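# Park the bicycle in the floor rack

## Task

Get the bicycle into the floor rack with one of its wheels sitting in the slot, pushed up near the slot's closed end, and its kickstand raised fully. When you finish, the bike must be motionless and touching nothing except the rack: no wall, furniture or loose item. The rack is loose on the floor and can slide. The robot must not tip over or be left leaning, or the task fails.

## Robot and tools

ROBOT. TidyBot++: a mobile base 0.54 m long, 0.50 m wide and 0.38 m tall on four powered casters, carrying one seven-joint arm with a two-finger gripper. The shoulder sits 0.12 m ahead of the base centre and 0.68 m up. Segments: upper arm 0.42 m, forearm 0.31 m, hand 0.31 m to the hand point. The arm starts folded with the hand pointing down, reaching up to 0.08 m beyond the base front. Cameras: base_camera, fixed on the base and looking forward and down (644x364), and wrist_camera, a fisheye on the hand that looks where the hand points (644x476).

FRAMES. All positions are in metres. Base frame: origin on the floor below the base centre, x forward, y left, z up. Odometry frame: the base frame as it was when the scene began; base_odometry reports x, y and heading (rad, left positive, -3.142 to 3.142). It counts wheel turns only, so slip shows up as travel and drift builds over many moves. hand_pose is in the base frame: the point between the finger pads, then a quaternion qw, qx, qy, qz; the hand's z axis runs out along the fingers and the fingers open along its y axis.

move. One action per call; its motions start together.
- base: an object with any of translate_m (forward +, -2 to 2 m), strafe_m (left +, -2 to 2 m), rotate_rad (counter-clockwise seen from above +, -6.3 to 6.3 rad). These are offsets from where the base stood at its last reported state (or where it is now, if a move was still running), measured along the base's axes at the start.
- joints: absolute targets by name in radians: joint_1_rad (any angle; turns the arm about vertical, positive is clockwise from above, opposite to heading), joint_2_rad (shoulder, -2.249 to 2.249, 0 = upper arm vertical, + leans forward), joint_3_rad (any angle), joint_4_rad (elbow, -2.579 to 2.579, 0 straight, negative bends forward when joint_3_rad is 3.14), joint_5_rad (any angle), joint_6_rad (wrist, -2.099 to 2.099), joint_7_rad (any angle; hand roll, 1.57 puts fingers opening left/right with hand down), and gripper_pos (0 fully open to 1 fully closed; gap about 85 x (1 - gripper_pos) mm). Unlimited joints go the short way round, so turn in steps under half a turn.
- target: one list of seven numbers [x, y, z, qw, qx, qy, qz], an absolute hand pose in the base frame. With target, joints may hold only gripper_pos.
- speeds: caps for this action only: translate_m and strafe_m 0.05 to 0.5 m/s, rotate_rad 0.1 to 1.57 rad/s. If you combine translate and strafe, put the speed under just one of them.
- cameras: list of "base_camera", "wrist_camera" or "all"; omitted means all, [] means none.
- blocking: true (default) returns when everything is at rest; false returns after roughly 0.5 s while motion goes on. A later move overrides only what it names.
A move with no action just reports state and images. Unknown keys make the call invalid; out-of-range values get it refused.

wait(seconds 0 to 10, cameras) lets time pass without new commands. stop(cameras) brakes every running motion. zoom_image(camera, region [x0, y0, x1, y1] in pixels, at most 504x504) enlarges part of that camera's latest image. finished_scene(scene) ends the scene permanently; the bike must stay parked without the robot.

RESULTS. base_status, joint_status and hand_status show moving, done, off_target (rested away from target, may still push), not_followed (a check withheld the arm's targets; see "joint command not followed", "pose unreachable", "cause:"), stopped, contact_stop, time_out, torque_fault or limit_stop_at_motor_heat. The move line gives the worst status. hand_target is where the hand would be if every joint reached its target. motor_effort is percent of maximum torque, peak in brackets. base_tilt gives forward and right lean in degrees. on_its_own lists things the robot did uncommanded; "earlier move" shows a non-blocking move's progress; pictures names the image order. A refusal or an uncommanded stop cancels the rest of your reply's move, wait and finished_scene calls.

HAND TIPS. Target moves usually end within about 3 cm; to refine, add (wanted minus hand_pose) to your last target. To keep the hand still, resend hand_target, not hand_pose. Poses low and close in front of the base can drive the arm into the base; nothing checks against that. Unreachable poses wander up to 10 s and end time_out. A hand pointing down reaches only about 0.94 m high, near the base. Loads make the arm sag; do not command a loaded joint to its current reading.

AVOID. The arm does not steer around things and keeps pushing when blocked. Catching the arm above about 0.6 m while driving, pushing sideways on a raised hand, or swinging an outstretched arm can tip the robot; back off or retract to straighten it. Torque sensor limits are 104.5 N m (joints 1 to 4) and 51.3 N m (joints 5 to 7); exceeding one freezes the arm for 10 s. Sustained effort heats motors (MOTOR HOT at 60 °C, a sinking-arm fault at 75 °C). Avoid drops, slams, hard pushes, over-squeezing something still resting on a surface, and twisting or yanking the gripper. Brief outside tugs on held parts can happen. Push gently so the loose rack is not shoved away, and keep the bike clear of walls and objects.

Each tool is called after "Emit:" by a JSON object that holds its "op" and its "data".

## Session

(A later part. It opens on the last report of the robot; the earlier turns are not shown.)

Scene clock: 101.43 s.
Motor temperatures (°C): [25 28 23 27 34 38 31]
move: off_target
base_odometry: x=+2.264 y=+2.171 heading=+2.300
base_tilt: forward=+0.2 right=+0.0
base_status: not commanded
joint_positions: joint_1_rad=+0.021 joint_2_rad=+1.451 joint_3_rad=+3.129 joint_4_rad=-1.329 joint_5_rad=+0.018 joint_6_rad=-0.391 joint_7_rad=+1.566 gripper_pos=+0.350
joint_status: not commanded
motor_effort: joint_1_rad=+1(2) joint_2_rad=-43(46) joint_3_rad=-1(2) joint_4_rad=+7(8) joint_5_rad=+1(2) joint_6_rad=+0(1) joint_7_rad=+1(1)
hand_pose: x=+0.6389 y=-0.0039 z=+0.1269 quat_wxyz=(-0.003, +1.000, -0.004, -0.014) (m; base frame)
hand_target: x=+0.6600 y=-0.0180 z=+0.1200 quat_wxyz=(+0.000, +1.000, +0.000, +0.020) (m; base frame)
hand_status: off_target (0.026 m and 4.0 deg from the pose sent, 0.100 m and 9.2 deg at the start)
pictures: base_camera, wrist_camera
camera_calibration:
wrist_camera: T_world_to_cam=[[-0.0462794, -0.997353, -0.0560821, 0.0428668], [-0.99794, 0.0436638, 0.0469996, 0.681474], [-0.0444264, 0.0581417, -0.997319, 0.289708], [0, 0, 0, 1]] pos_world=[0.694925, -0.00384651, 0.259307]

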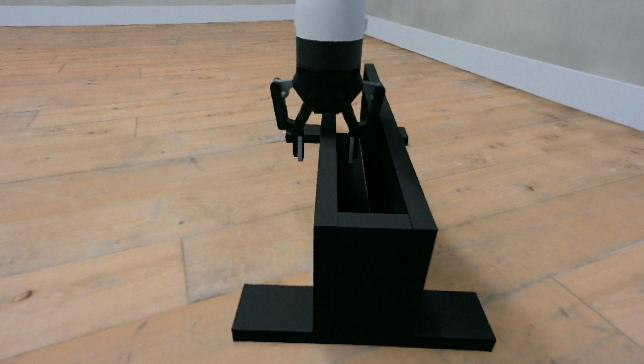

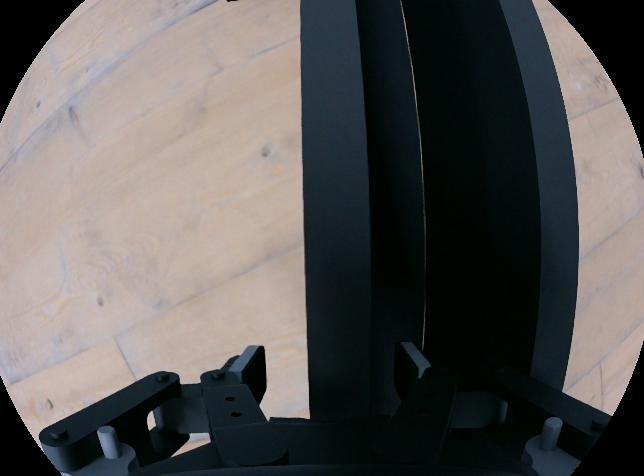

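Emit:
{"op": "move", "data": {"joints": {"gripper_pos": 1.0}}}

Emit:
{"op": "move", "data": {"target": [0.66, -0.018, 0.22, 0, 0.9998, 0, 0.02]}}

Scene clock: 106.03 s.
Motor temperatures (°C): [25 29 23 27 34 38 31]
move: off_target
base_odometry: x=+2.264 y=+2.171 heading=+2.300
base_tilt: forward=+0.3 right=+0.0
base_status: not commanded
joint_positions: joint_1_rad=+0.023 joint_2_rad=+1.450 joint_3_rad=+3.129 joint_4_rad=-1.328 joint_5_rad=+0.018 joint_6_rad=-0.390 joint_7_rad=+1.566 gripper_pos=+0.806
joint_status: gripper_pos off_target (ended at +0.806, target +1.000)
motor_effort: joint_1_rad=+1(2) joint_2_rad=-43(43) joint_3_rad=-2(4) joint_4_rad=+7(8) joint_5_rad=+0(1) joint_6_rad=+0(2) joint_7_rad=+1(1)
hand_pose: x=+0.6398 y=-0.0054 z=+0.1274 quat_wxyz=(-0.003, +1.000, -0.005, -0.013) (m; base frame)
hand_target: x=+0.6600 y=-0.0180 z=+0.1200 quat_wxyz=(+0.000, +1.000, +0.000, +0.020) (m; base frame)
hand_status: not commanded
pictures: base_camera, wrist_camera
camera_calibration:
wrist_camera: T_world_to_cam=[[-0.0478139, -0.997322, -0.0553431, 0.0423155], [-0.997959, 0.0453498, 0.0449548, 0.682704], [-0.0423246, 0.0573796, -0.997455, 0.289019], [0, 0, 0, 1]] pos_world=[0.695566, -0.0053421, 0.259934]

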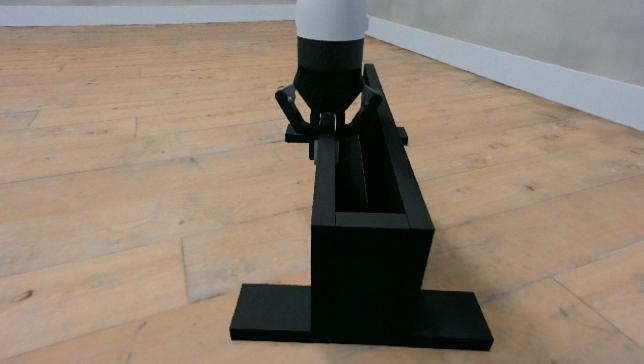

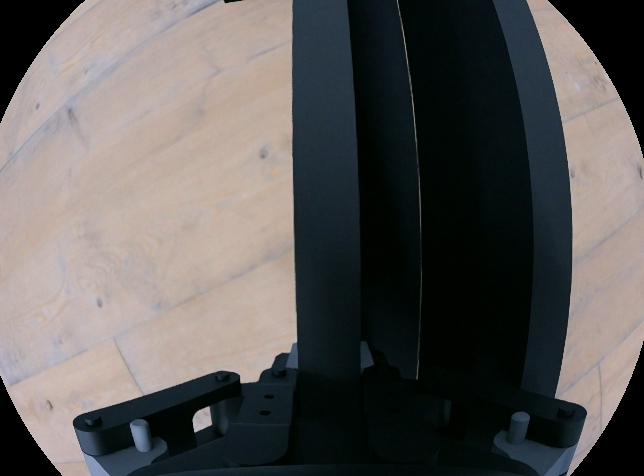

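Scene clock: 107.57 s.
Motor temperatures (°C): [25 29 23 27 34 38 31]
move: off_target
base_odometry: x=+2.264 y=+2.171 heading=+2.300
base_tilt: forward=+0.3 right=+0.0
base_status: not commanded
joint_positions: joint_1_rad=+0.024 joint_2_rad=+1.300 joint_3_rad=+3.129 joint_4_rad=-1.481 joint_5_rad=+0.018 joint_6_rad=-0.389 joint_7_rad=+1.570 gripper_pos=+0.806
joint_status: not commanded
motor_effort: joint_1_rad=+1(2) joint_2_rad=-55(55) joint_3_rad=-1(3) joint_4_rad=+11(12) joint_5_rad=+1(2) joint_6_rad=+2(3) joint_7_rad=+1(1)
hand_pose: x=+0.6266 y=-0.0056 z=+0.1891 quat_wxyz=(-0.003, +1.000, -0.003, -0.014) (m; base frame)
hand_target: x=+0.6600 y=-0.0180 z=+0.2200 quat_wxyz=(+0.000, +1.000, +0.000, +0.020) (m; base frame)
hand_status: off_target (0.047 m and 3.9 deg from the pose sent, 0.096 m and 3.9 deg at the start)
pictures: base_camera, wrist_camera
camera_calibration:
wrist_camera: T_world_to_cam=[[-0.043642, -0.997533, -0.0549903, 0.0421852], [-0.998101, 0.0411392, 0.0458511, 0.666682], [-0.0434757, 0.0568869, -0.997434, 0.350757], [0, 0, 0, 1]] pos_world=[0.682506, -0.0052992, 0.321609]

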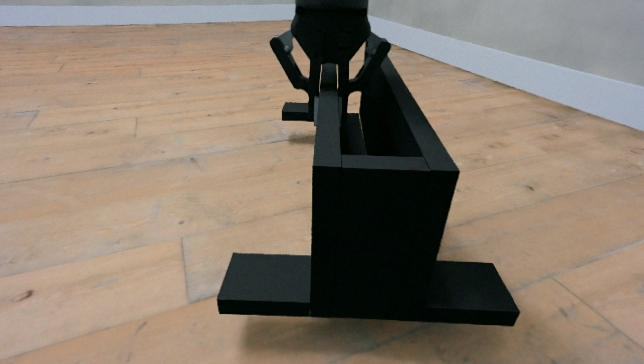

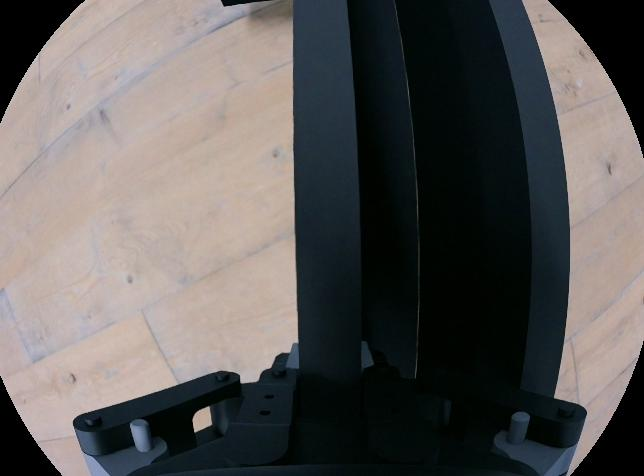

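Emit:
{"op": "move", "data": {"base": {"translate_m": -1.65, "strafe_m": 1.56, "rotate_rad": 0.248}, "speeds": {"translate_m": 0.45, "rotate_rad": 0.3}, "joints": {"joint_7_rad": 0.0}}}

Scene clock: 118.50 s.
Motor temperatures (°C): [25 29 23 27 34 38 31]
move: time_out
base_odometry: x=+2.199 y=-0.067 heading=+2.543
base_tilt: forward=+0.2 right=+0.0
base_status: translate_m time_out (by the wheels' count: -1.626 of -1.650); strafe_m time_out (by the wheels' count: +1.538 of +1.560); the other done
joint_positions: joint_1_rad=+0.035 joint_2_rad=+1.278 joint_3_rad=+3.130 joint_4_rad=-1.477 joint_5_rad=+0.014 joint_6_rad=-0.389 joint_7_rad=+0.042 gripper_pos=+0.806
joint_status: all done
motor_effort: joint_1_rad=+0(17) joint_2_rad=-52(63) joint_3_rad=-1(10) joint_4_rad=+9(14) joint_5_rad=+1(4) joint_6_rad=-2(5) joint_7_rad=+1(3)
hand_pose: x=+0.6392 y=-0.0113 z=+0.2009 quat_wxyz=(-0.001, +0.715, -0.699, -0.003) (m; base frame)
hand_target: x=+0.6600 y=-0.0180 z=+0.2200 quat_wxyz=(-0.014, +0.692, -0.722, +0.014) (m; base frame)
hand_status: not commanded
pictures: base_camera, wrist_camera
camera_calibration:
wrist_camera: T_world_to_cam=[[-0.998752, 0.0144947, -0.0477846, 0.658225], [0.0133652, 0.999626, 0.0238721, 0.047602], [0.0481127, 0.0232037, -0.998572, 0.304645], [0, 0, 0, 1]] pos_world=[0.642111, -0.0641938, 0.334527]

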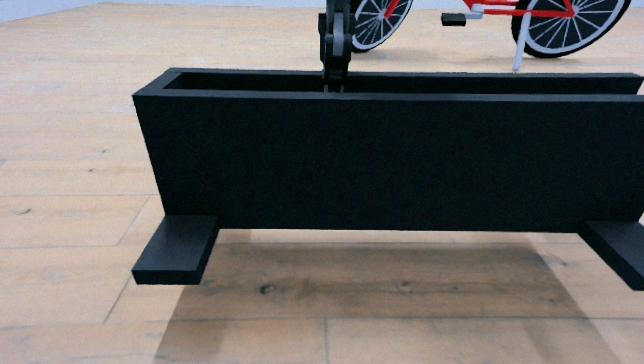

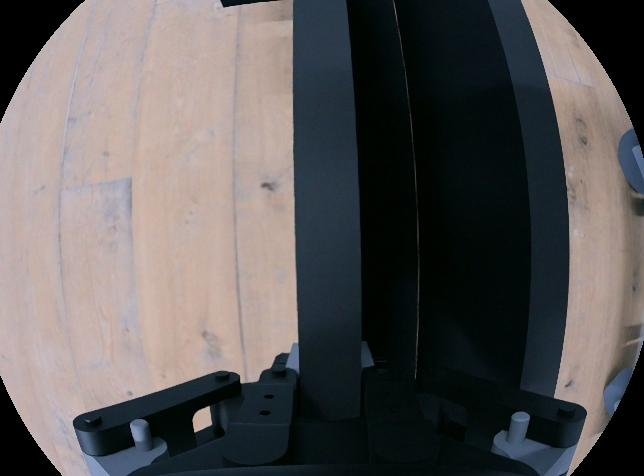

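Emit:
{"op": "move", "data": {"base": {"translate_m": 1.237, "strafe_m": 0.79, "rotate_rad": 0.005}, "speeds": {"translate_m": 0.4}}}

Emit:
{"op": "zoom_image", "data": {"camera": "base_camera", "region": [300, 0, 644, 200]}}

Scene clock: 123.47 s.
Motor temperatures (°C): [25 29 23 27 34 38 31]
move: done
base_odometry: x=+0.732 y=-0.022 heading=+2.548
base_tilt: forward=+0.3 right=+0.0
base_status: done
joint_positions: joint_1_rad=+0.037 joint_2_rad=+1.278 joint_3_rad=+3.130 joint_4_rad=-1.478 joint_5_rad=+0.014 joint_6_rad=-0.389 joint_7_rad=+0.042 gripper_pos=+0.806
joint_status: not commanded
motor_effort: joint_1_rad=+1(4) joint_2_rad=-52(54) joint_3_rad=+0(3) joint_4_rad=+8(10) joint_5_rad=+1(3) joint_6_rad=-2(3) joint_7_rad=+1(1)
hand_pose: x=+0.6389 y=-0.0123 z=+0.2008 quat_wxyz=(-0.001, +0.714, -0.700, -0.003) (m; base frame)
hand_target: x=+0.6600 y=-0.0180 z=+0.2200 quat_wxyz=(-0.014, +0.692, -0.722, +0.014) (m; base frame)
hand_status: not commanded
pictures: base_camera, wrist_camera
camera_calibration:
wrist_camera: T_world_to_cam=[[-0.998753, 0.0162266, -0.0472218, 0.657785], [0.0151233, 0.999606, 0.0236291, 0.0475545], [0.0475867, 0.0228855, -0.998605, 0.304955], [0, 0, 0, 1]] pos_world=[0.641734, -0.0651884, 0.334467]

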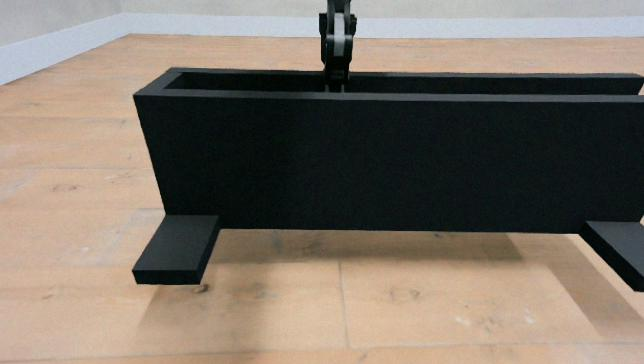

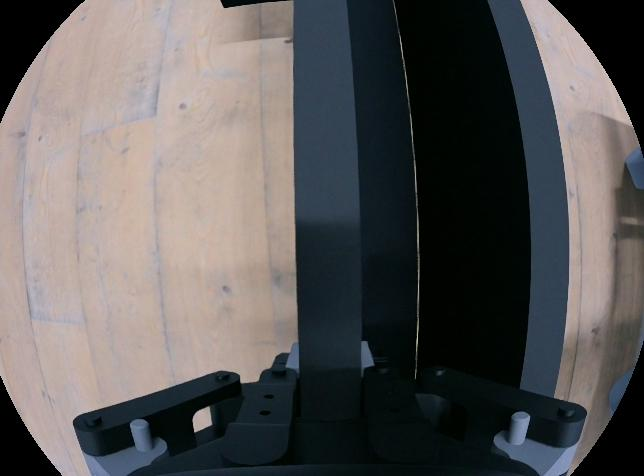

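Scaled by 1.465.

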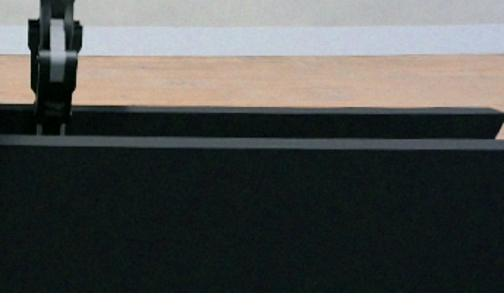

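Emit:
{"op": "move", "data": {"target": [0.66, -0.018, 0.155, -0.014, 0.692, -0.722, 0.014]}}

Emit:
{"op": "move", "data": {"target": [0.66, -0.018, 0.13, -0.014, 0.692, -0.722, 0.014]}}

Scene clock: 125.30 s.
Motor temperatures (°C): [25 29 23 27 34 38 31]
move: off_target
base_odometry: x=+0.732 y=-0.022 heading=+2.548
base_tilt: forward=+0.3 right=+0.0
base_status: not commanded
joint_positions: joint_1_rad=-0.093 joint_2_rad=+1.427 joint_3_rad=+3.351 joint_4_rad=-1.405 joint_5_rad=-0.611 joint_6_rad=-0.389 joint_7_rad=+0.456 gripper_pos=+0.806
joint_status: not commanded
motor_effort: joint_1_rad=+1(2) joint_2_rad=-52(54) joint_3_rad=+4(5) joint_4_rad=+7(9) joint_5_rad=+1(3) joint_6_rad=-1(2) joint_7_rad=+1(1)
hand_pose: x=+0.6303 y=-0.0121 z=+0.1353 quat_wxyz=(+0.001, +0.686, -0.728, -0.009) (m; base frame)
hand_target: x=+0.6600 y=-0.0180 z=+0.1550 quat_wxyz=(-0.014, +0.692, -0.722, +0.014) (m; base frame)
hand_status: off_target (0.036 m and 3.2 deg from the pose sent, 0.051 m and 4.4 deg at the start)
pictures: base_camera, wrist_camera
camera_calibration:
wrist_camera: T_world_to_cam=[[-0.994621, 0.0967591, -0.0369613, 0.643112], [0.0957553, 0.99501, 0.0280307, -0.00241346], [0.0394891, 0.0243407, -0.998923, 0.245087], [0, 0, 0, 1]] pos_world=[0.630206, -0.0657911, 0.268661]

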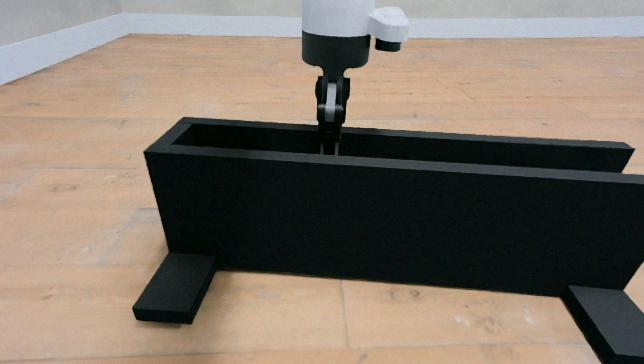

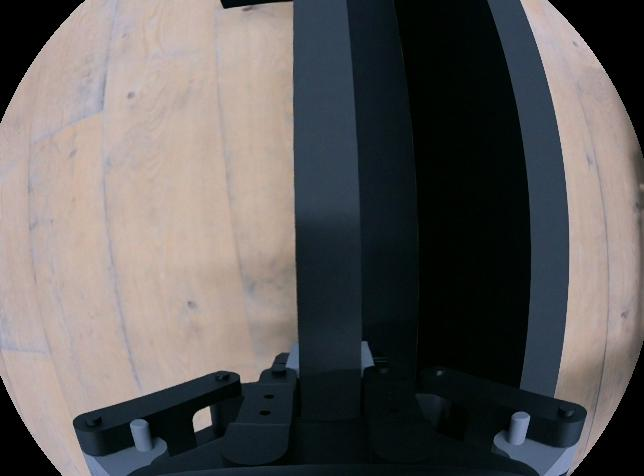

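Scene clock: 126.10 s.
Motor temperatures (°C): [25 29 23 27 34 38 31]
move: off_target
base_odometry: x=+0.732 y=-0.022 heading=+2.548
base_tilt: forward=+0.2 right=+0.0
base_status: not commanded
joint_positions: joint_1_rad=-0.093 joint_2_rad=+1.449 joint_3_rad=+3.355 joint_4_rad=-1.363 joint_5_rad=-0.616 joint_6_rad=-0.389 joint_7_rad=+0.456 gripper_pos=+0.806
joint_status: not commanded
motor_effort: joint_1_rad=+1(1) joint_2_rad=-46(52) joint_3_rad=+3(4) joint_4_rad=+8(9) joint_5_rad=+1(3) joint_6_rad=+1(2) joint_7_rad=+1(2)
hand_pose: x=+0.6440 y=-0.0124 z=+0.1283 quat_wxyz=(-0.006, +0.688, -0.726, -0.001) (m; base frame)
hand_target: x=+0.6600 y=-0.0180 z=+0.1300 quat_wxyz=(-0.014, +0.692, -0.722, +0.014) (m; base frame)
hand_status: off_target (0.017 m and 2.1 deg from the pose sent, 0.031 m and 3.2 deg at the start)
pictures: base_camera, wrist_camera
camera_calibration:
wrist_camera: T_world_to_cam=[[-0.994141, 0.091555, -0.05745, 0.658809], [0.0900294, 0.995528, 0.0286085, 0.000335965], [0.0598123, 0.0232687, -0.997938, 0.224325], [0, 0, 0, 1]] pos_world=[0.641502, -0.0658715, 0.261701]

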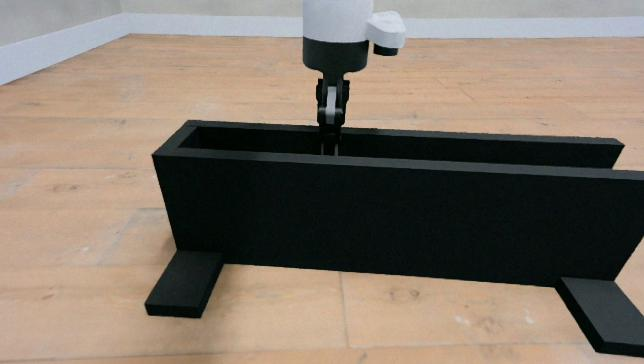

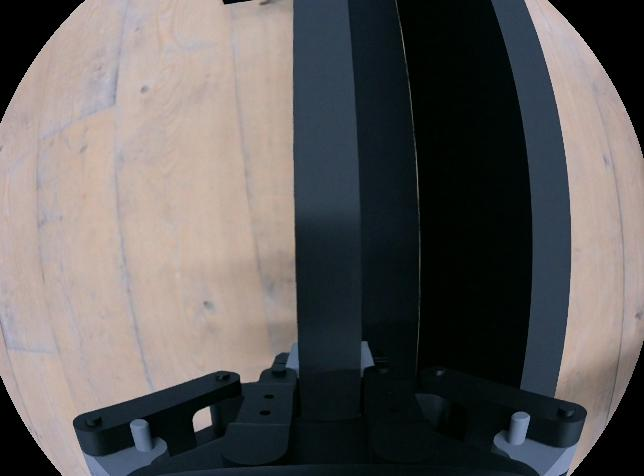

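Emit:
{"op": "move", "data": {"joints": {"gripper_pos": 0.4}, "cameras": []}}

Emit:
{"op": "move", "data": {"target": [0.64, -0.018, 0.32, 0, 0.707, -0.707, 0]}}

Emit:
{"op": "move", "data": {"joints": {"joint_1_rad": 0, "joint_2_rad": -0.366, "joint_3_rad": 3.111, "joint_4_rad": -2.54, "joint_5_rad": 0.018, "joint_6_rad": -0.1, "joint_7_rad": 1.54, "gripper_pos": 0}, "base": {"rotate_rad": -0.6}}}

Scene clock: 129.10 s.
Motor temperatures (°C): [25 29 23 27 34 38 31]
move: done
base_odometry: x=+0.732 y=-0.022 heading=+2.548
base_tilt: forward=+0.3 right=+0.0
base_status: not commanded
joint_positions: joint_1_rad=-0.093 joint_2_rad=+1.446 joint_3_rad=+3.355 joint_4_rad=-1.354 joint_5_rad=-0.616 joint_6_rad=-0.389 joint_7_rad=+0.458 gripper_pos=+0.400
joint_status: all done
motor_effort: joint_1_rad=+1(1) joint_2_rad=-43(47) joint_3_rad=+3(3) joint_4_rad=+6(8) joint_5_rad=+1(2) joint_6_rad=+0(1) joint_7_rad=+1(1)
hand_pose: x=+0.6511 y=-0.0120 z=+0.1308 quat_wxyz=(-0.011, +0.689, -0.725, +0.003) (m; base frame)
hand_target: x=+0.6600 y=-0.0180 z=+0.1300 quat_wxyz=(-0.014, +0.692, -0.722, +0.014) (m; base frame)
hand_status: not commanded
pictures: none
No camera images: "cameras" was empty.

Scene clock: 130.77 s.
Motor temperatures (°C): [25 30 23 27 34 38 31]
move: off_target
base_odometry: x=+0.732 y=-0.022 heading=+2.548
base_tilt: forward=+0.3 right=+0.0
base_status: not commanded
joint_positions: joint_1_rad=-0.142 joint_2_rad=+1.036 joint_3_rad=+3.442 joint_4_rad=-1.573 joint_5_rad=-0.565 joint_6_rad=-0.528 joint_7_rad=+0.458 gripper_pos=+0.400
joint_status: not commanded
motor_effort: joint_1_rad=+1(1) joint_2_rad=-40(47) joint_3_rad=+3(4) joint_4_rad=+10(11) joint_5_rad=+1(2) joint_6_rad=+1(1) joint_7_rad=+1(1)
hand_pose: x=+0.6720 y=-0.0133 z=+0.3246 quat_wxyz=(-0.039, +0.695, -0.718, +0.026) (m; base frame)
hand_target: x=+0.6400 y=-0.0180 z=+0.3200 quat_wxyz=(+0.000, +0.707, -0.707, +0.000) (m; base frame)
hand_status: off_target (0.033 m and 5.7 deg from the pose sent, 0.190 m and 3.2 deg at the start)
pictures: base_camera, wrist_camera
camera_calibration:
wrist_camera: T_world_to_cam=[[-0.987499, 0.0707087, -0.140878, 0.720349], [0.0657115, 0.997044, 0.0398195, 0.0058715], [0.143277, 0.0300645, -0.989226, 0.359723], [0, 0, 0, 1]] pos_world=[0.659418, -0.067604, 0.457095]

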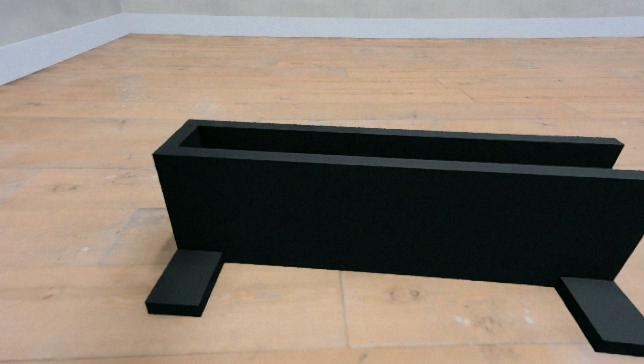

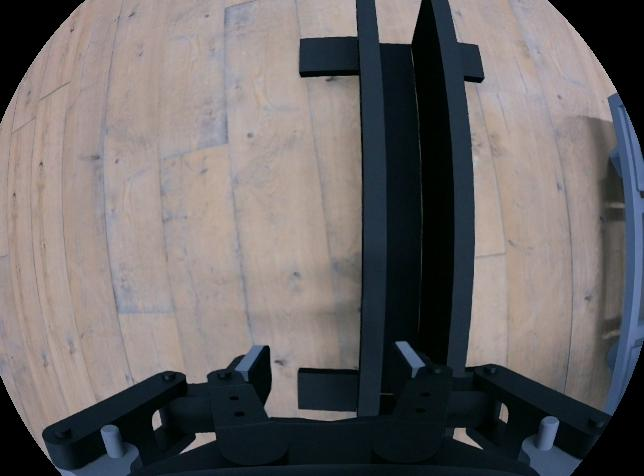

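Scene clock: 133.73 s.
Motor temperatures (°C): [25 30 23 27 34 38 31]
move: done
base_odometry: x=+0.732 y=-0.022 heading=+1.949
base_tilt: forward=+0.2 right=+0.0
base_status: done
joint_positions: joint_1_rad=-0.018 joint_2_rad=-0.352 joint_3_rad=+3.139 joint_4_rad=-2.526 joint_5_rad=-0.034 joint_6_rad=-0.179 joint_7_rad=+1.493 gripper_pos=+0.000
joint_status: all done
motor_effort: joint_1_rad=+1(6) joint_2_rad=-4(42) joint_3_rad=+0(7) joint_4_rad=+18(19) joint_5_rad=+1(2) joint_6_rad=+6(6) joint_7_rad=+1(2)
hand_pose: x=+0.4534 y=+0.0102 z=+0.6789 quat_wxyz=(-0.028, +0.922, -0.041, +0.383) (m; base frame)
hand_target: x=+0.4643 y=+0.0108 z=+0.6949 quat_wxyz=(-0.003, +0.907, +0.009, +0.420) (m; base frame)
hand_status: not commanded
pictures: base_camera, wrist_camera
camera_calibration:
wrist_camera: T_world_to_cam=[[-0.0437121, -0.988577, -0.14424, 0.137886], [-0.713465, 0.131954, -0.688154, 0.839003], [0.699326, 0.0728296, -0.711083, 0.299429], [0, 0, 0, 1]] pos_world=[0.395228, 0.00379361, 0.81017]

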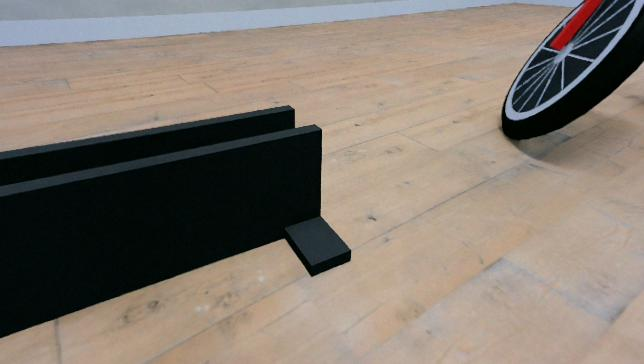

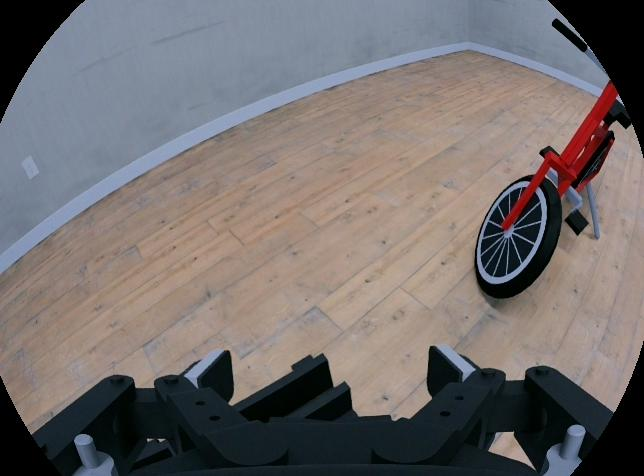

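Emit:
{"op": "move", "data": {"base": {"rotate_rad": -0.35}, "joints": {"joint_6_rad": 0.1}}}

Emit:
{"op": "zoom_image", "data": {"camera": "base_camera", "region": [140, 0, 644, 300]}}

Emit:
{"op": "zoom_image", "data": {"camera": "wrist_camera", "region": [140, 0, 644, 400]}}

Scene clock: 135.43 s.
Motor temperatures (°C): [25 29 23 27 34 38 31]
move: done
base_odometry: x=+0.732 y=-0.022 heading=+1.600
base_tilt: forward=+0.2 right=+0.0
base_status: done
joint_positions: joint_1_rad=-0.012 joint_2_rad=-0.353 joint_3_rad=+3.134 joint_4_rad=-2.533 joint_5_rad=-0.033 joint_6_rad=+0.040 joint_7_rad=+1.494 gripper_pos=+0.000
joint_status: all done
motor_effort: joint_1_rad=+1(2) joint_2_rad=-4(5) joint_3_rad=+1(1) joint_4_rad=+19(20) joint_5_rad=+1(2) joint_6_rad=+7(8) joint_7_rad=+1(1)
hand_pose: x=+0.4934 y=+0.0084 z=+0.7289 quat_wxyz=(-0.029, +0.876, -0.039, +0.479) (m; base frame)
hand_target: x=+0.4995 y=+0.0135 z=+0.7460 quat_wxyz=(-0.007, +0.861, +0.010, +0.509) (m; base frame)
hand_status: not commanded
pictures: base_camera, wrist_camera
camera_calibration:
wrist_camera: T_world_to_cam=[[-0.0177653, -0.988984, -0.146955, 0.134215], [-0.550707, 0.132353, -0.824139, 0.921031], [0.83451, 0.0662879, -0.546991, 0.120974], [0, 0, 0, 1]] pos_world=[0.408648, 0.00281623, 0.844952]

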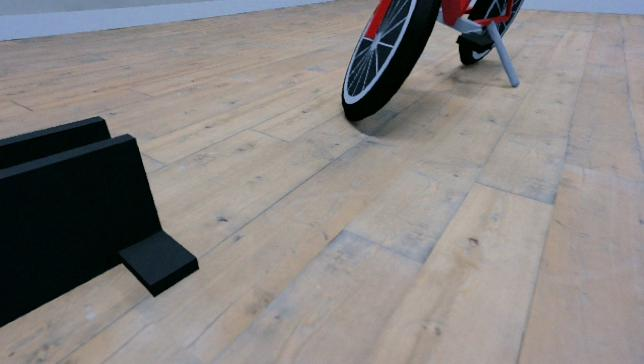

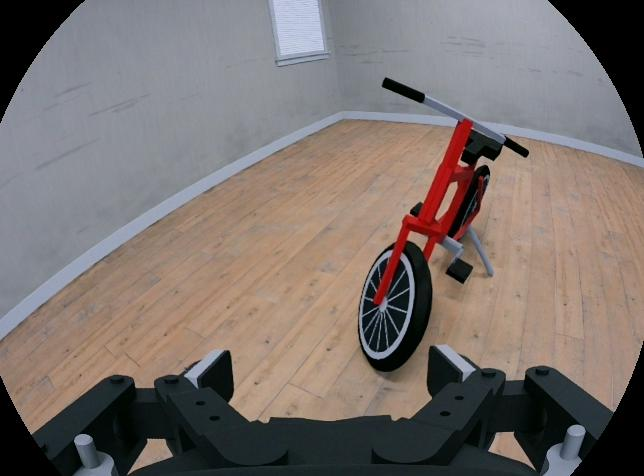

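Scaled by 1.000.

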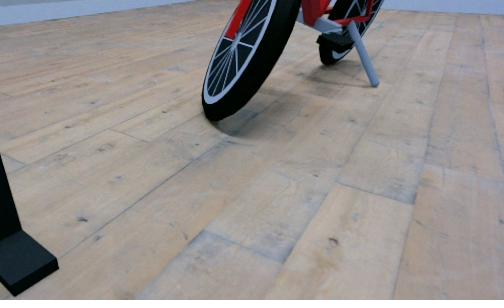

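Scaled by 1.000.

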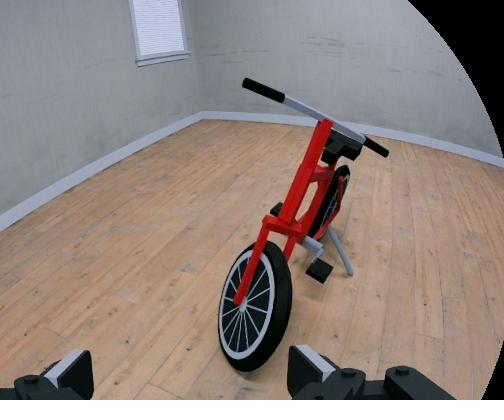

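Emit:
{"op": "move", "data": {"base": {"translate_m": 0.62, "strafe_m": -0.98, "rotate_rad": 0.873}, "joints": {"joint_6_rad": -0.7}}}

Emit:
{"op": "move", "data": {"joints": {"joint_6_rad": -0.1}}}

Emit:
{"op": "zoom_image", "data": {"camera": "wrist_camera", "region": [70, 0, 574, 420]}}

Scene clock: 139.93 s.
Motor temperatures (°C): [25 29 23 27 34 38 31]
move: done
base_odometry: x=+1.694 y=+0.626 heading=+2.473
base_tilt: forward=+0.2 right=+0.0
base_status: done
joint_positions: joint_1_rad=-0.012 joint_2_rad=-0.356 joint_3_rad=+3.133 joint_4_rad=-2.538 joint_5_rad=-0.030 joint_6_rad=-0.637 joint_7_rad=+1.494 gripper_pos=+0.000
joint_status: all done
motor_effort: joint_1_rad=+1(1) joint_2_rad=-1(7) joint_3_rad=+1(1) joint_4_rad=+16(19) joint_5_rad=+0(2) joint_6_rad=+2(8) joint_7_rad=+1(1)
hand_pose: x=+0.3280 y=+0.0108 z=+0.6004 quat_wxyz=(-0.017, +0.986, -0.038, +0.160) (m; base frame)
hand_target: x=+0.3093 y=+0.0022 z=+0.5960 quat_wxyz=(+0.008, +0.991, +0.006, +0.134) (m; base frame)
hand_status: not commanded
pictures: base_camera, wrist_camera
camera_calibration:
wrist_camera: T_world_to_cam=[[-0.0884674, -0.990511, -0.105175, 0.112879], [-0.948506, 0.116013, -0.294751, 0.536532], [0.304155, 0.0736831, -0.949769, 0.604193], [0, 0, 0, 1]] pos_world=[0.335121, 0.00504478, 0.743858]

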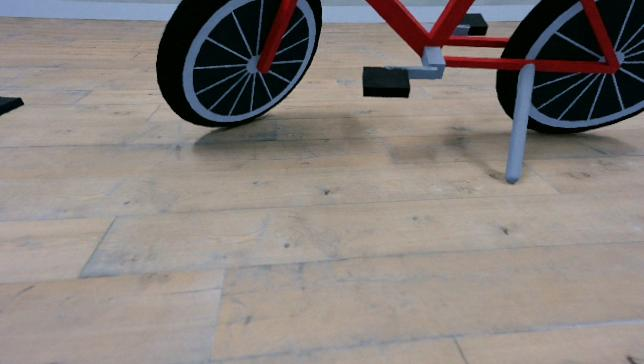

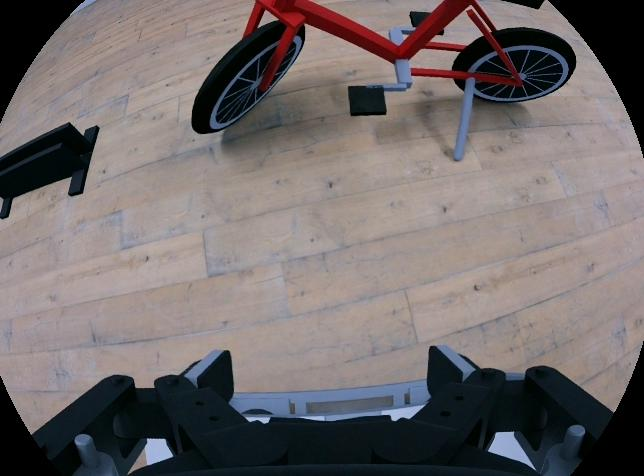

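Scene clock: 141.20 s.
Motor temperatures (°C): [25 29 23 27 34 38 31]
move: done
base_odometry: x=+1.694 y=+0.626 heading=+2.473
base_tilt: forward=+0.2 right=+0.0
base_status: not commanded
joint_positions: joint_1_rad=-0.012 joint_2_rad=-0.356 joint_3_rad=+3.133 joint_4_rad=-2.539 joint_5_rad=-0.030 joint_6_rad=-0.166 joint_7_rad=+1.494 gripper_pos=+0.000
joint_status: all done
motor_effort: joint_1_rad=+1(1) joint_2_rad=-4(4) joint_3_rad=+0(1) joint_4_rad=+18(18) joint_5_rad=+1(2) joint_6_rad=+6(6) joint_7_rad=+1(1)
hand_pose: x=+0.4511 y=+0.0095 z=+0.6769 quat_wxyz=(-0.025, +0.922, -0.038, +0.385) (m; base frame)
hand_target: x=+0.4643 y=+0.0108 z=+0.6949 quat_wxyz=(-0.003, +0.907, +0.009, +0.420) (m; base frame)
hand_status: not commanded
pictures: base_camera, wrist_camera
camera_calibration:
wrist_camera: T_world_to_cam=[[-0.0405242, -0.989695, -0.137335, 0.130634], [-0.710711, 0.125163, -0.69226, 0.837668], [0.702316, 0.0695526, -0.70846, 0.296612], [0, 0, 0, 1]] pos_world=[0.392319, 0.0038126, 0.807962]

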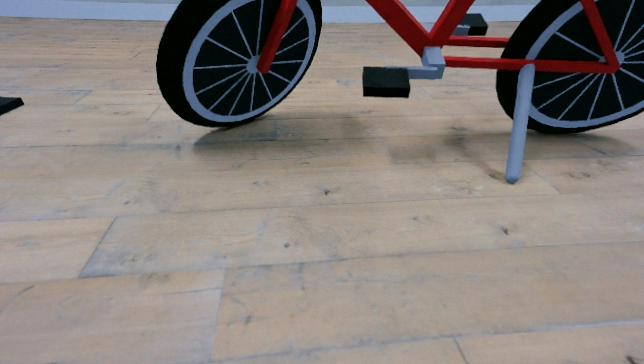

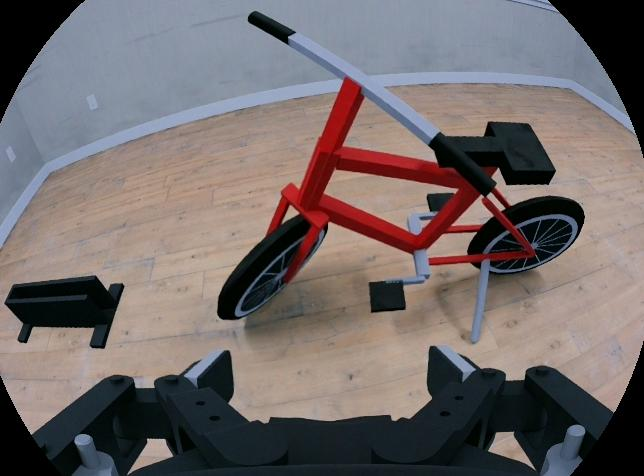

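Scaled by 1.000.

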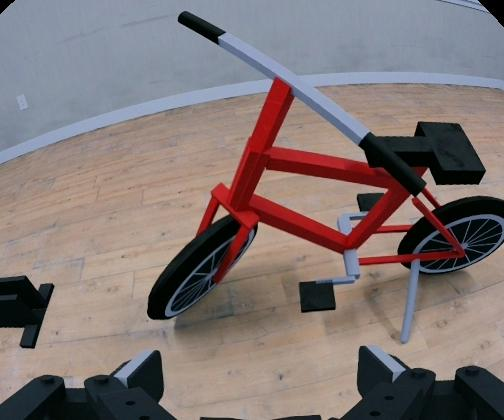

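Emit:
{"op": "move", "data": {"target": [0.58, -0.08, 0.80, -0.069, 0.92, 0.335, 0.19]}}

Emit:
{"op": "move", "data": {"base": {"translate_m": 0.2}, "speeds": {"translate_m": 0.2}}}

Scene clock: 146.70 s.
Motor temperatures (°C): [25 29 23 27 34 38 31]
move: off_target
base_odometry: x=+1.694 y=+0.626 heading=+2.473
base_tilt: forward=+0.3 right=+0.0
base_status: not commanded
joint_positions: joint_1_rad=-1.810 joint_2_rad=-0.677 joint_3_rad=+4.492 joint_4_rad=-1.435 joint_5_rad=+0.506 joint_6_rad=-1.363 joint_7_rad=+1.910 gripper_pos=+0.000
joint_status: not commanded
motor_effort: joint_1_rad=+1(1) joint_2_rad=+21(22) joint_3_rad=-12(12) joint_4_rad=+15(21) joint_5_rad=+0(2) joint_6_rad=+3(8) joint_7_rad=+1(1)
hand_pose: x=+0.5871 y=-0.0530 z=+0.8177 quat_wxyz=(-0.086, +0.917, +0.318, +0.223) (m; base frame)
hand_target: x=+0.5800 y=-0.0800 z=+0.8000 quat_wxyz=(-0.069, +0.920, +0.335, +0.190) (m; base frame)
hand_status: off_target (0.033 m and 4.7 deg from the pose sent, 0.199 m and 48.9 deg at the start)
pictures: base_camera, wrist_camera
camera_calibration:
wrist_camera: T_world_to_cam=[[0.613615, -0.785694, -0.0784941, -0.327651], [-0.72582, -0.52211, -0.447869, 0.814369], [0.310905, 0.331791, -0.890647, 0.697841], [0, 0, 0, 1]] pos_world=[0.575174, -0.0637811, 0.960541]

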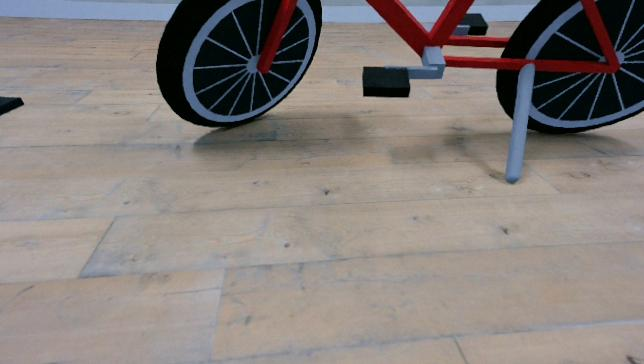

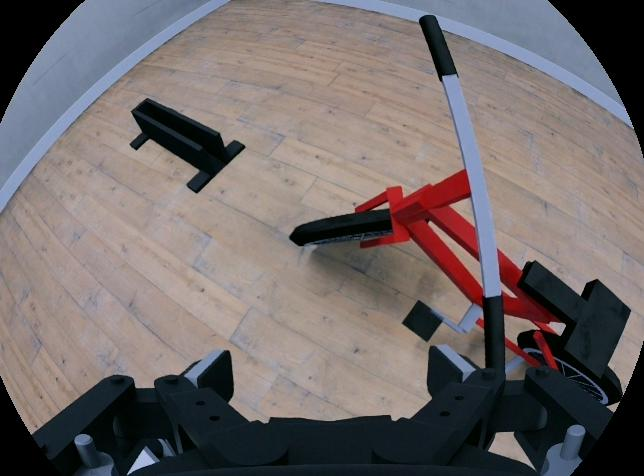

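Scene clock: 148.37 s.
Motor temperatures (°C): [25 29 23 27 34 38 31]
move: done
base_odometry: x=+1.537 y=+0.750 heading=+2.473
base_tilt: forward=+0.3 right=+0.0
base_status: done
joint_positions: joint_1_rad=-1.817 joint_2_rad=-0.680 joint_3_rad=+4.495 joint_4_rad=-1.433 joint_5_rad=+0.509 joint_6_rad=-1.369 joint_7_rad=+1.910 gripper_pos=+0.000
joint_status: not commanded
motor_effort: joint_1_rad=+1(2) joint_2_rad=+22(23) joint_3_rad=-11(13) joint_4_rad=+14(16) joint_5_rad=+0(2) joint_6_rad=+4(4) joint_7_rad=+1(1)
hand_pose: x=+0.5871 y=-0.0529 z=+0.8164 quat_wxyz=(-0.087, +0.917, +0.320, +0.220) (m; base frame)
hand_target: x=+0.5800 y=-0.0800 z=+0.8000 quat_wxyz=(-0.069, +0.920, +0.335, +0.190) (m; base frame)
hand_status: not commanded
pictures: base_camera, wrist_camera
camera_calibration:
wrist_camera: T_world_to_cam=[[0.616256, -0.783512, -0.0796051, -0.328159], [-0.726051, -0.52607, -0.442832, 0.809629], [0.305086, 0.330695, -0.893064, 0.702019], [0, 0, 0, 1]] pos_world=[0.575885, -0.06335, 0.959354]

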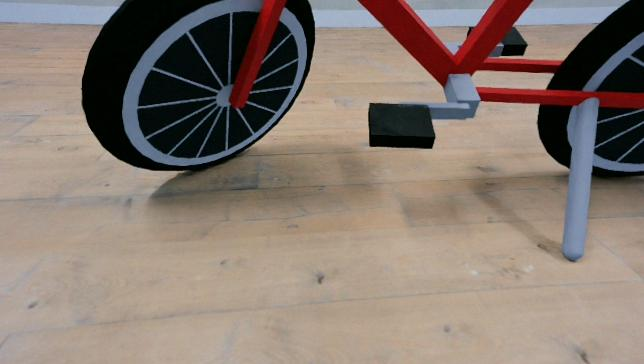

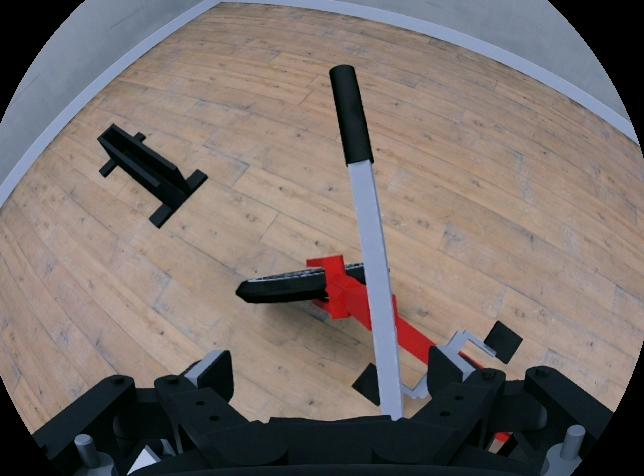

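Emit:
{"op": "move", "data": {"target": [0.65, -0.075, 0.67, -0.094, 0.898, 0.359, 0.235]}}

Scene clock: 150.40 s.
Motor temperatures (°C): [25 29 23 27 34 38 31]
move: off_target
base_odometry: x=+1.537 y=+0.750 heading=+2.473
base_tilt: forward=+0.2 right=+0.0
base_status: not commanded
joint_positions: joint_1_rad=-1.931 joint_2_rad=-0.959 joint_3_rad=+4.624 joint_4_rad=-1.582 joint_5_rad=+0.747 joint_6_rad=-1.207 joint_7_rad=+1.910 gripper_pos=+0.000
joint_status: not commanded
motor_effort: joint_1_rad=+1(1) joint_2_rad=+30(31) joint_3_rad=-15(17) joint_4_rad=+11(15) joint_5_rad=+0(2) joint_6_rad=+3(4) joint_7_rad=+1(1)
hand_pose: x=+0.6274 y=-0.0753 z=+0.6779 quat_wxyz=(-0.112, +0.908, +0.346, +0.208) (m; base frame)
hand_target: x=+0.6500 y=-0.0750 z=+0.6700 quat_wxyz=(-0.094, +0.898, +0.359, +0.235) (m; base frame)
hand_status: off_target (0.024 m and 4.2 deg from the pose sent, 0.161 m and 5.3 deg at the start)
pictures: base_camera, wrist_camera
camera_calibration:
wrist_camera: T_world_to_cam=[[0.663822, -0.737918, -0.121726, -0.379468], [-0.703504, -0.560862, -0.436481, 0.744691], [0.253816, 0.37538, -0.891441, 0.607826], [0, 0, 0, 1]] pos_world=[0.621517, -0.0905131, 0.820694]

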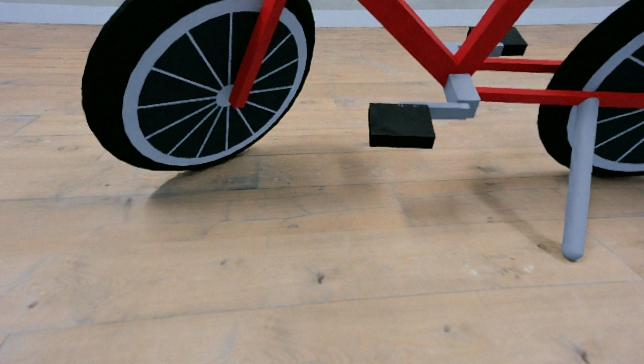

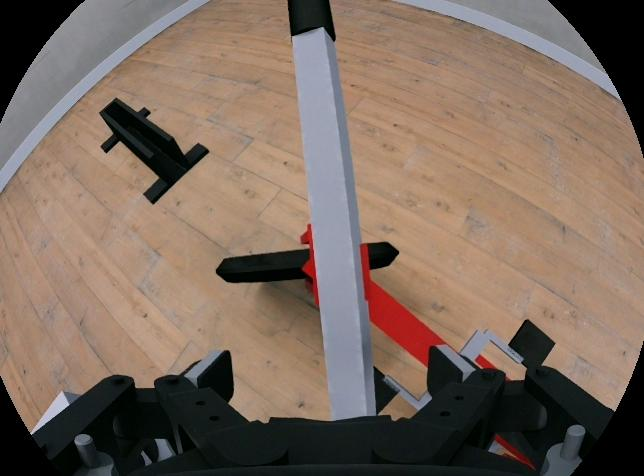

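Emit:
{"op": "move", "data": {"target": [0.70, -0.03, 0.63, -0.094, 0.898, 0.359, 0.235]}}

Scene clock: 152.07 s.
Motor temperatures (°C): [25 29 23 27 34 38 31]
move: off_target
base_odometry: x=+1.537 y=+0.750 heading=+2.473
base_tilt: forward=+0.2 right=+0.0
base_status: not commanded
joint_positions: joint_1_rad=-2.126 joint_2_rad=-1.024 joint_3_rad=+4.699 joint_4_rad=-1.569 joint_5_rad=+0.874 joint_6_rad=-1.144 joint_7_rad=+1.867 gripper_pos=+0.000
joint_status: not commanded
motor_effort: joint_1_rad=+1(3) joint_2_rad=+32(33) joint_3_rad=-16(17) joint_4_rad=+10(11) joint_5_rad=-1(2) joint_6_rad=+4(4) joint_7_rad=+1(1)
hand_pose: x=+0.6705 y=-0.0200 z=+0.6370 quat_wxyz=(-0.101, +0.892, +0.390, +0.206) (m; base frame)
hand_target: x=+0.7000 y=-0.0300 z=+0.6300 quat_wxyz=(-0.094, +0.898, +0.359, +0.235) (m; base frame)
hand_status: off_target (0.032 m and 5.0 deg from the pose sent, 0.098 m and 4.2 deg at the start)
pictures: base_camera, wrist_camera
camera_calibration:
wrist_camera: T_world_to_cam=[[0.728539, -0.680172, -0.0812179, -0.440352], [-0.641616, -0.636054, -0.428677, 0.74021], [0.239915, 0.364419, -0.8998, 0.554164], [0, 0, 0, 1]] pos_world=[0.662793, -0.0306492, 0.780183]

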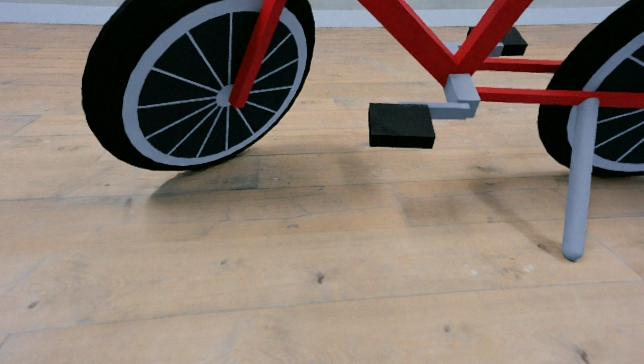

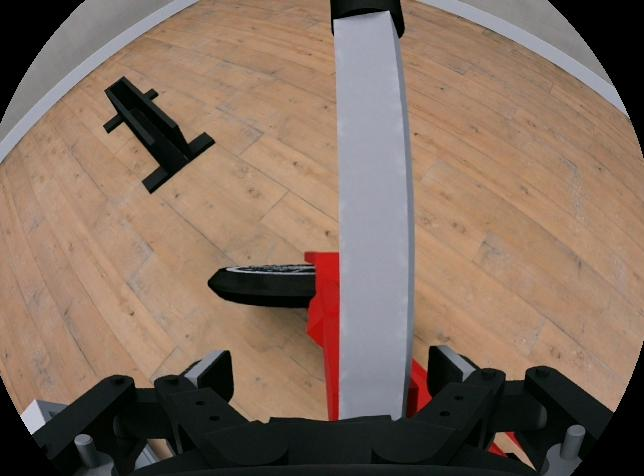

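Emit:
{"op": "move", "data": {"target": [0.7175, -0.042, 0.612, -0.094, 0.898, 0.359, 0.235]}}

Scene clock: 153.07 s.
Motor temperatures (°C): [25 29 23 27 34 38 31]
move: off_target
base_odometry: x=+1.537 y=+0.750 heading=+2.473
base_tilt: forward=+0.3 right=+0.0
base_status: not commanded
joint_positions: joint_1_rad=-2.141 joint_2_rad=-1.073 joint_3_rad=+4.704 joint_4_rad=-1.517 joint_5_rad=+0.917 joint_6_rad=-1.144 joint_7_rad=+1.867 gripper_pos=+0.000
joint_status: not commanded
motor_effort: joint_1_rad=-1(4) joint_2_rad=+30(34) joint_3_rad=-14(17) joint_4_rad=+10(11) joint_5_rad=+2(4) joint_6_rad=+6(6) joint_7_rad=+1(1)
hand_pose: x=+0.6937 y=-0.0337 z=+0.6291 quat_wxyz=(-0.102, +0.896, +0.374, +0.217) (m; base frame)
hand_target: x=+0.7175 y=-0.0420 z=+0.6120 quat_wxyz=(-0.094, +0.898, +0.359, +0.235) (m; base frame)
hand_status: off_target (0.030 m and 2.9 deg from the pose sent, 0.058 m and 5.0 deg at the start)
pictures: base_camera, wrist_camera
camera_calibration:
wrist_camera: T_world_to_cam=[[0.70649, -0.702849, -0.08292, -0.451544], [-0.656208, -0.60667, -0.448712, 0.766717], [0.265072, 0.371423, -0.889821, 0.522955], [0, 0, 0, 1]] pos_world=[0.683516, -0.0464609, 0.77193]

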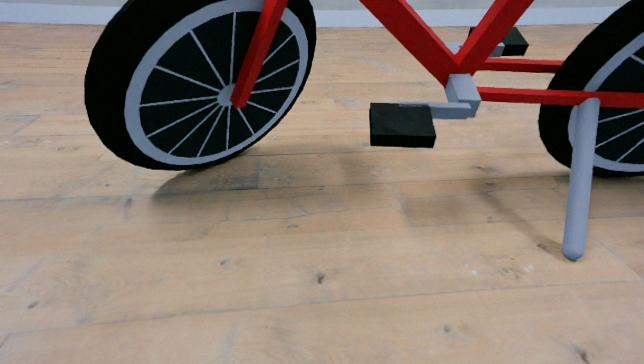

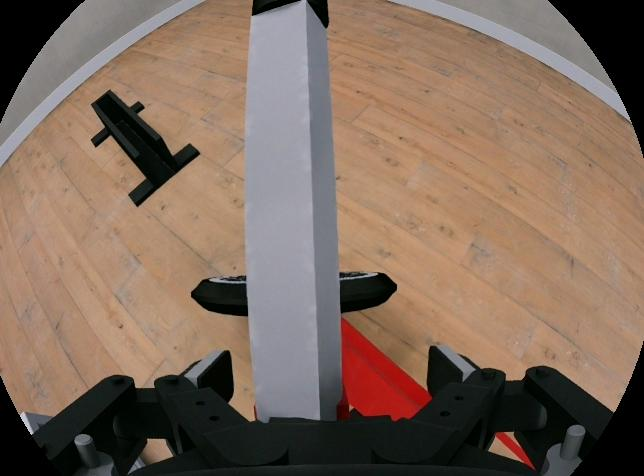

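Emit:
{"op": "move", "data": {"target": [0.707, -0.033, 0.610, -0.094, 0.898, 0.359, 0.235]}}

Scene clock: 153.90 s.
Motor temperatures (°C): [25 29 23 27 34 38 31]
move: off_target
base_odometry: x=+1.537 y=+0.750 heading=+2.473
base_tilt: forward=+0.2 right=+0.0
base_status: not commanded
joint_positions: joint_1_rad=-2.134 joint_2_rad=-1.068 joint_3_rad=+4.705 joint_4_rad=-1.535 joint_5_rad=+0.921 joint_6_rad=-1.122 joint_7_rad=+1.856 gripper_pos=+0.000
joint_status: not commanded
motor_effort: joint_1_rad=-3(4) joint_2_rad=+28(31) joint_3_rad=-13(15) joint_4_rad=+7(10) joint_5_rad=+0(2) joint_6_rad=+5(6) joint_7_rad=+1(1)
hand_pose: x=+0.6934 y=-0.0321 z=+0.6290 quat_wxyz=(-0.101, +0.895, +0.373, +0.223) (m; base frame)
hand_target: x=+0.7070 y=-0.0330 z=+0.6100 quat_wxyz=(-0.094, +0.898, +0.359, +0.235) (m; base frame)
hand_status: off_target (0.023 m and 2.2 deg from the pose sent, 0.023 m and 2.9 deg at the start)
pictures: base_camera, wrist_camera
camera_calibration:
wrist_camera: T_world_to_cam=[[0.703891, -0.706223, -0.0760695, -0.452849], [-0.654046, -0.602637, -0.457222, 0.771448], [0.277059, 0.371587, -0.886093, 0.511743], [0, 0, 0, 1]] pos_world=[0.681536, -0.0450661, 0.771728]

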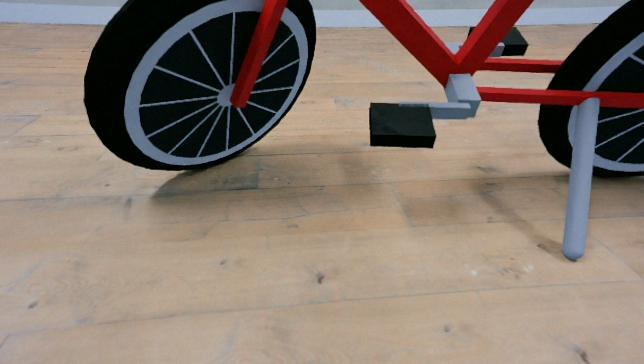

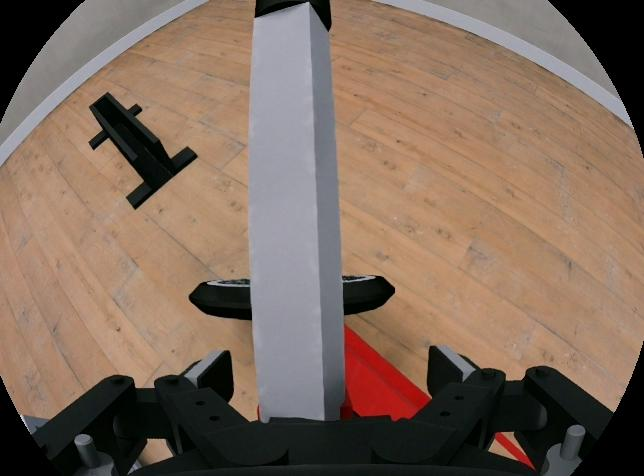

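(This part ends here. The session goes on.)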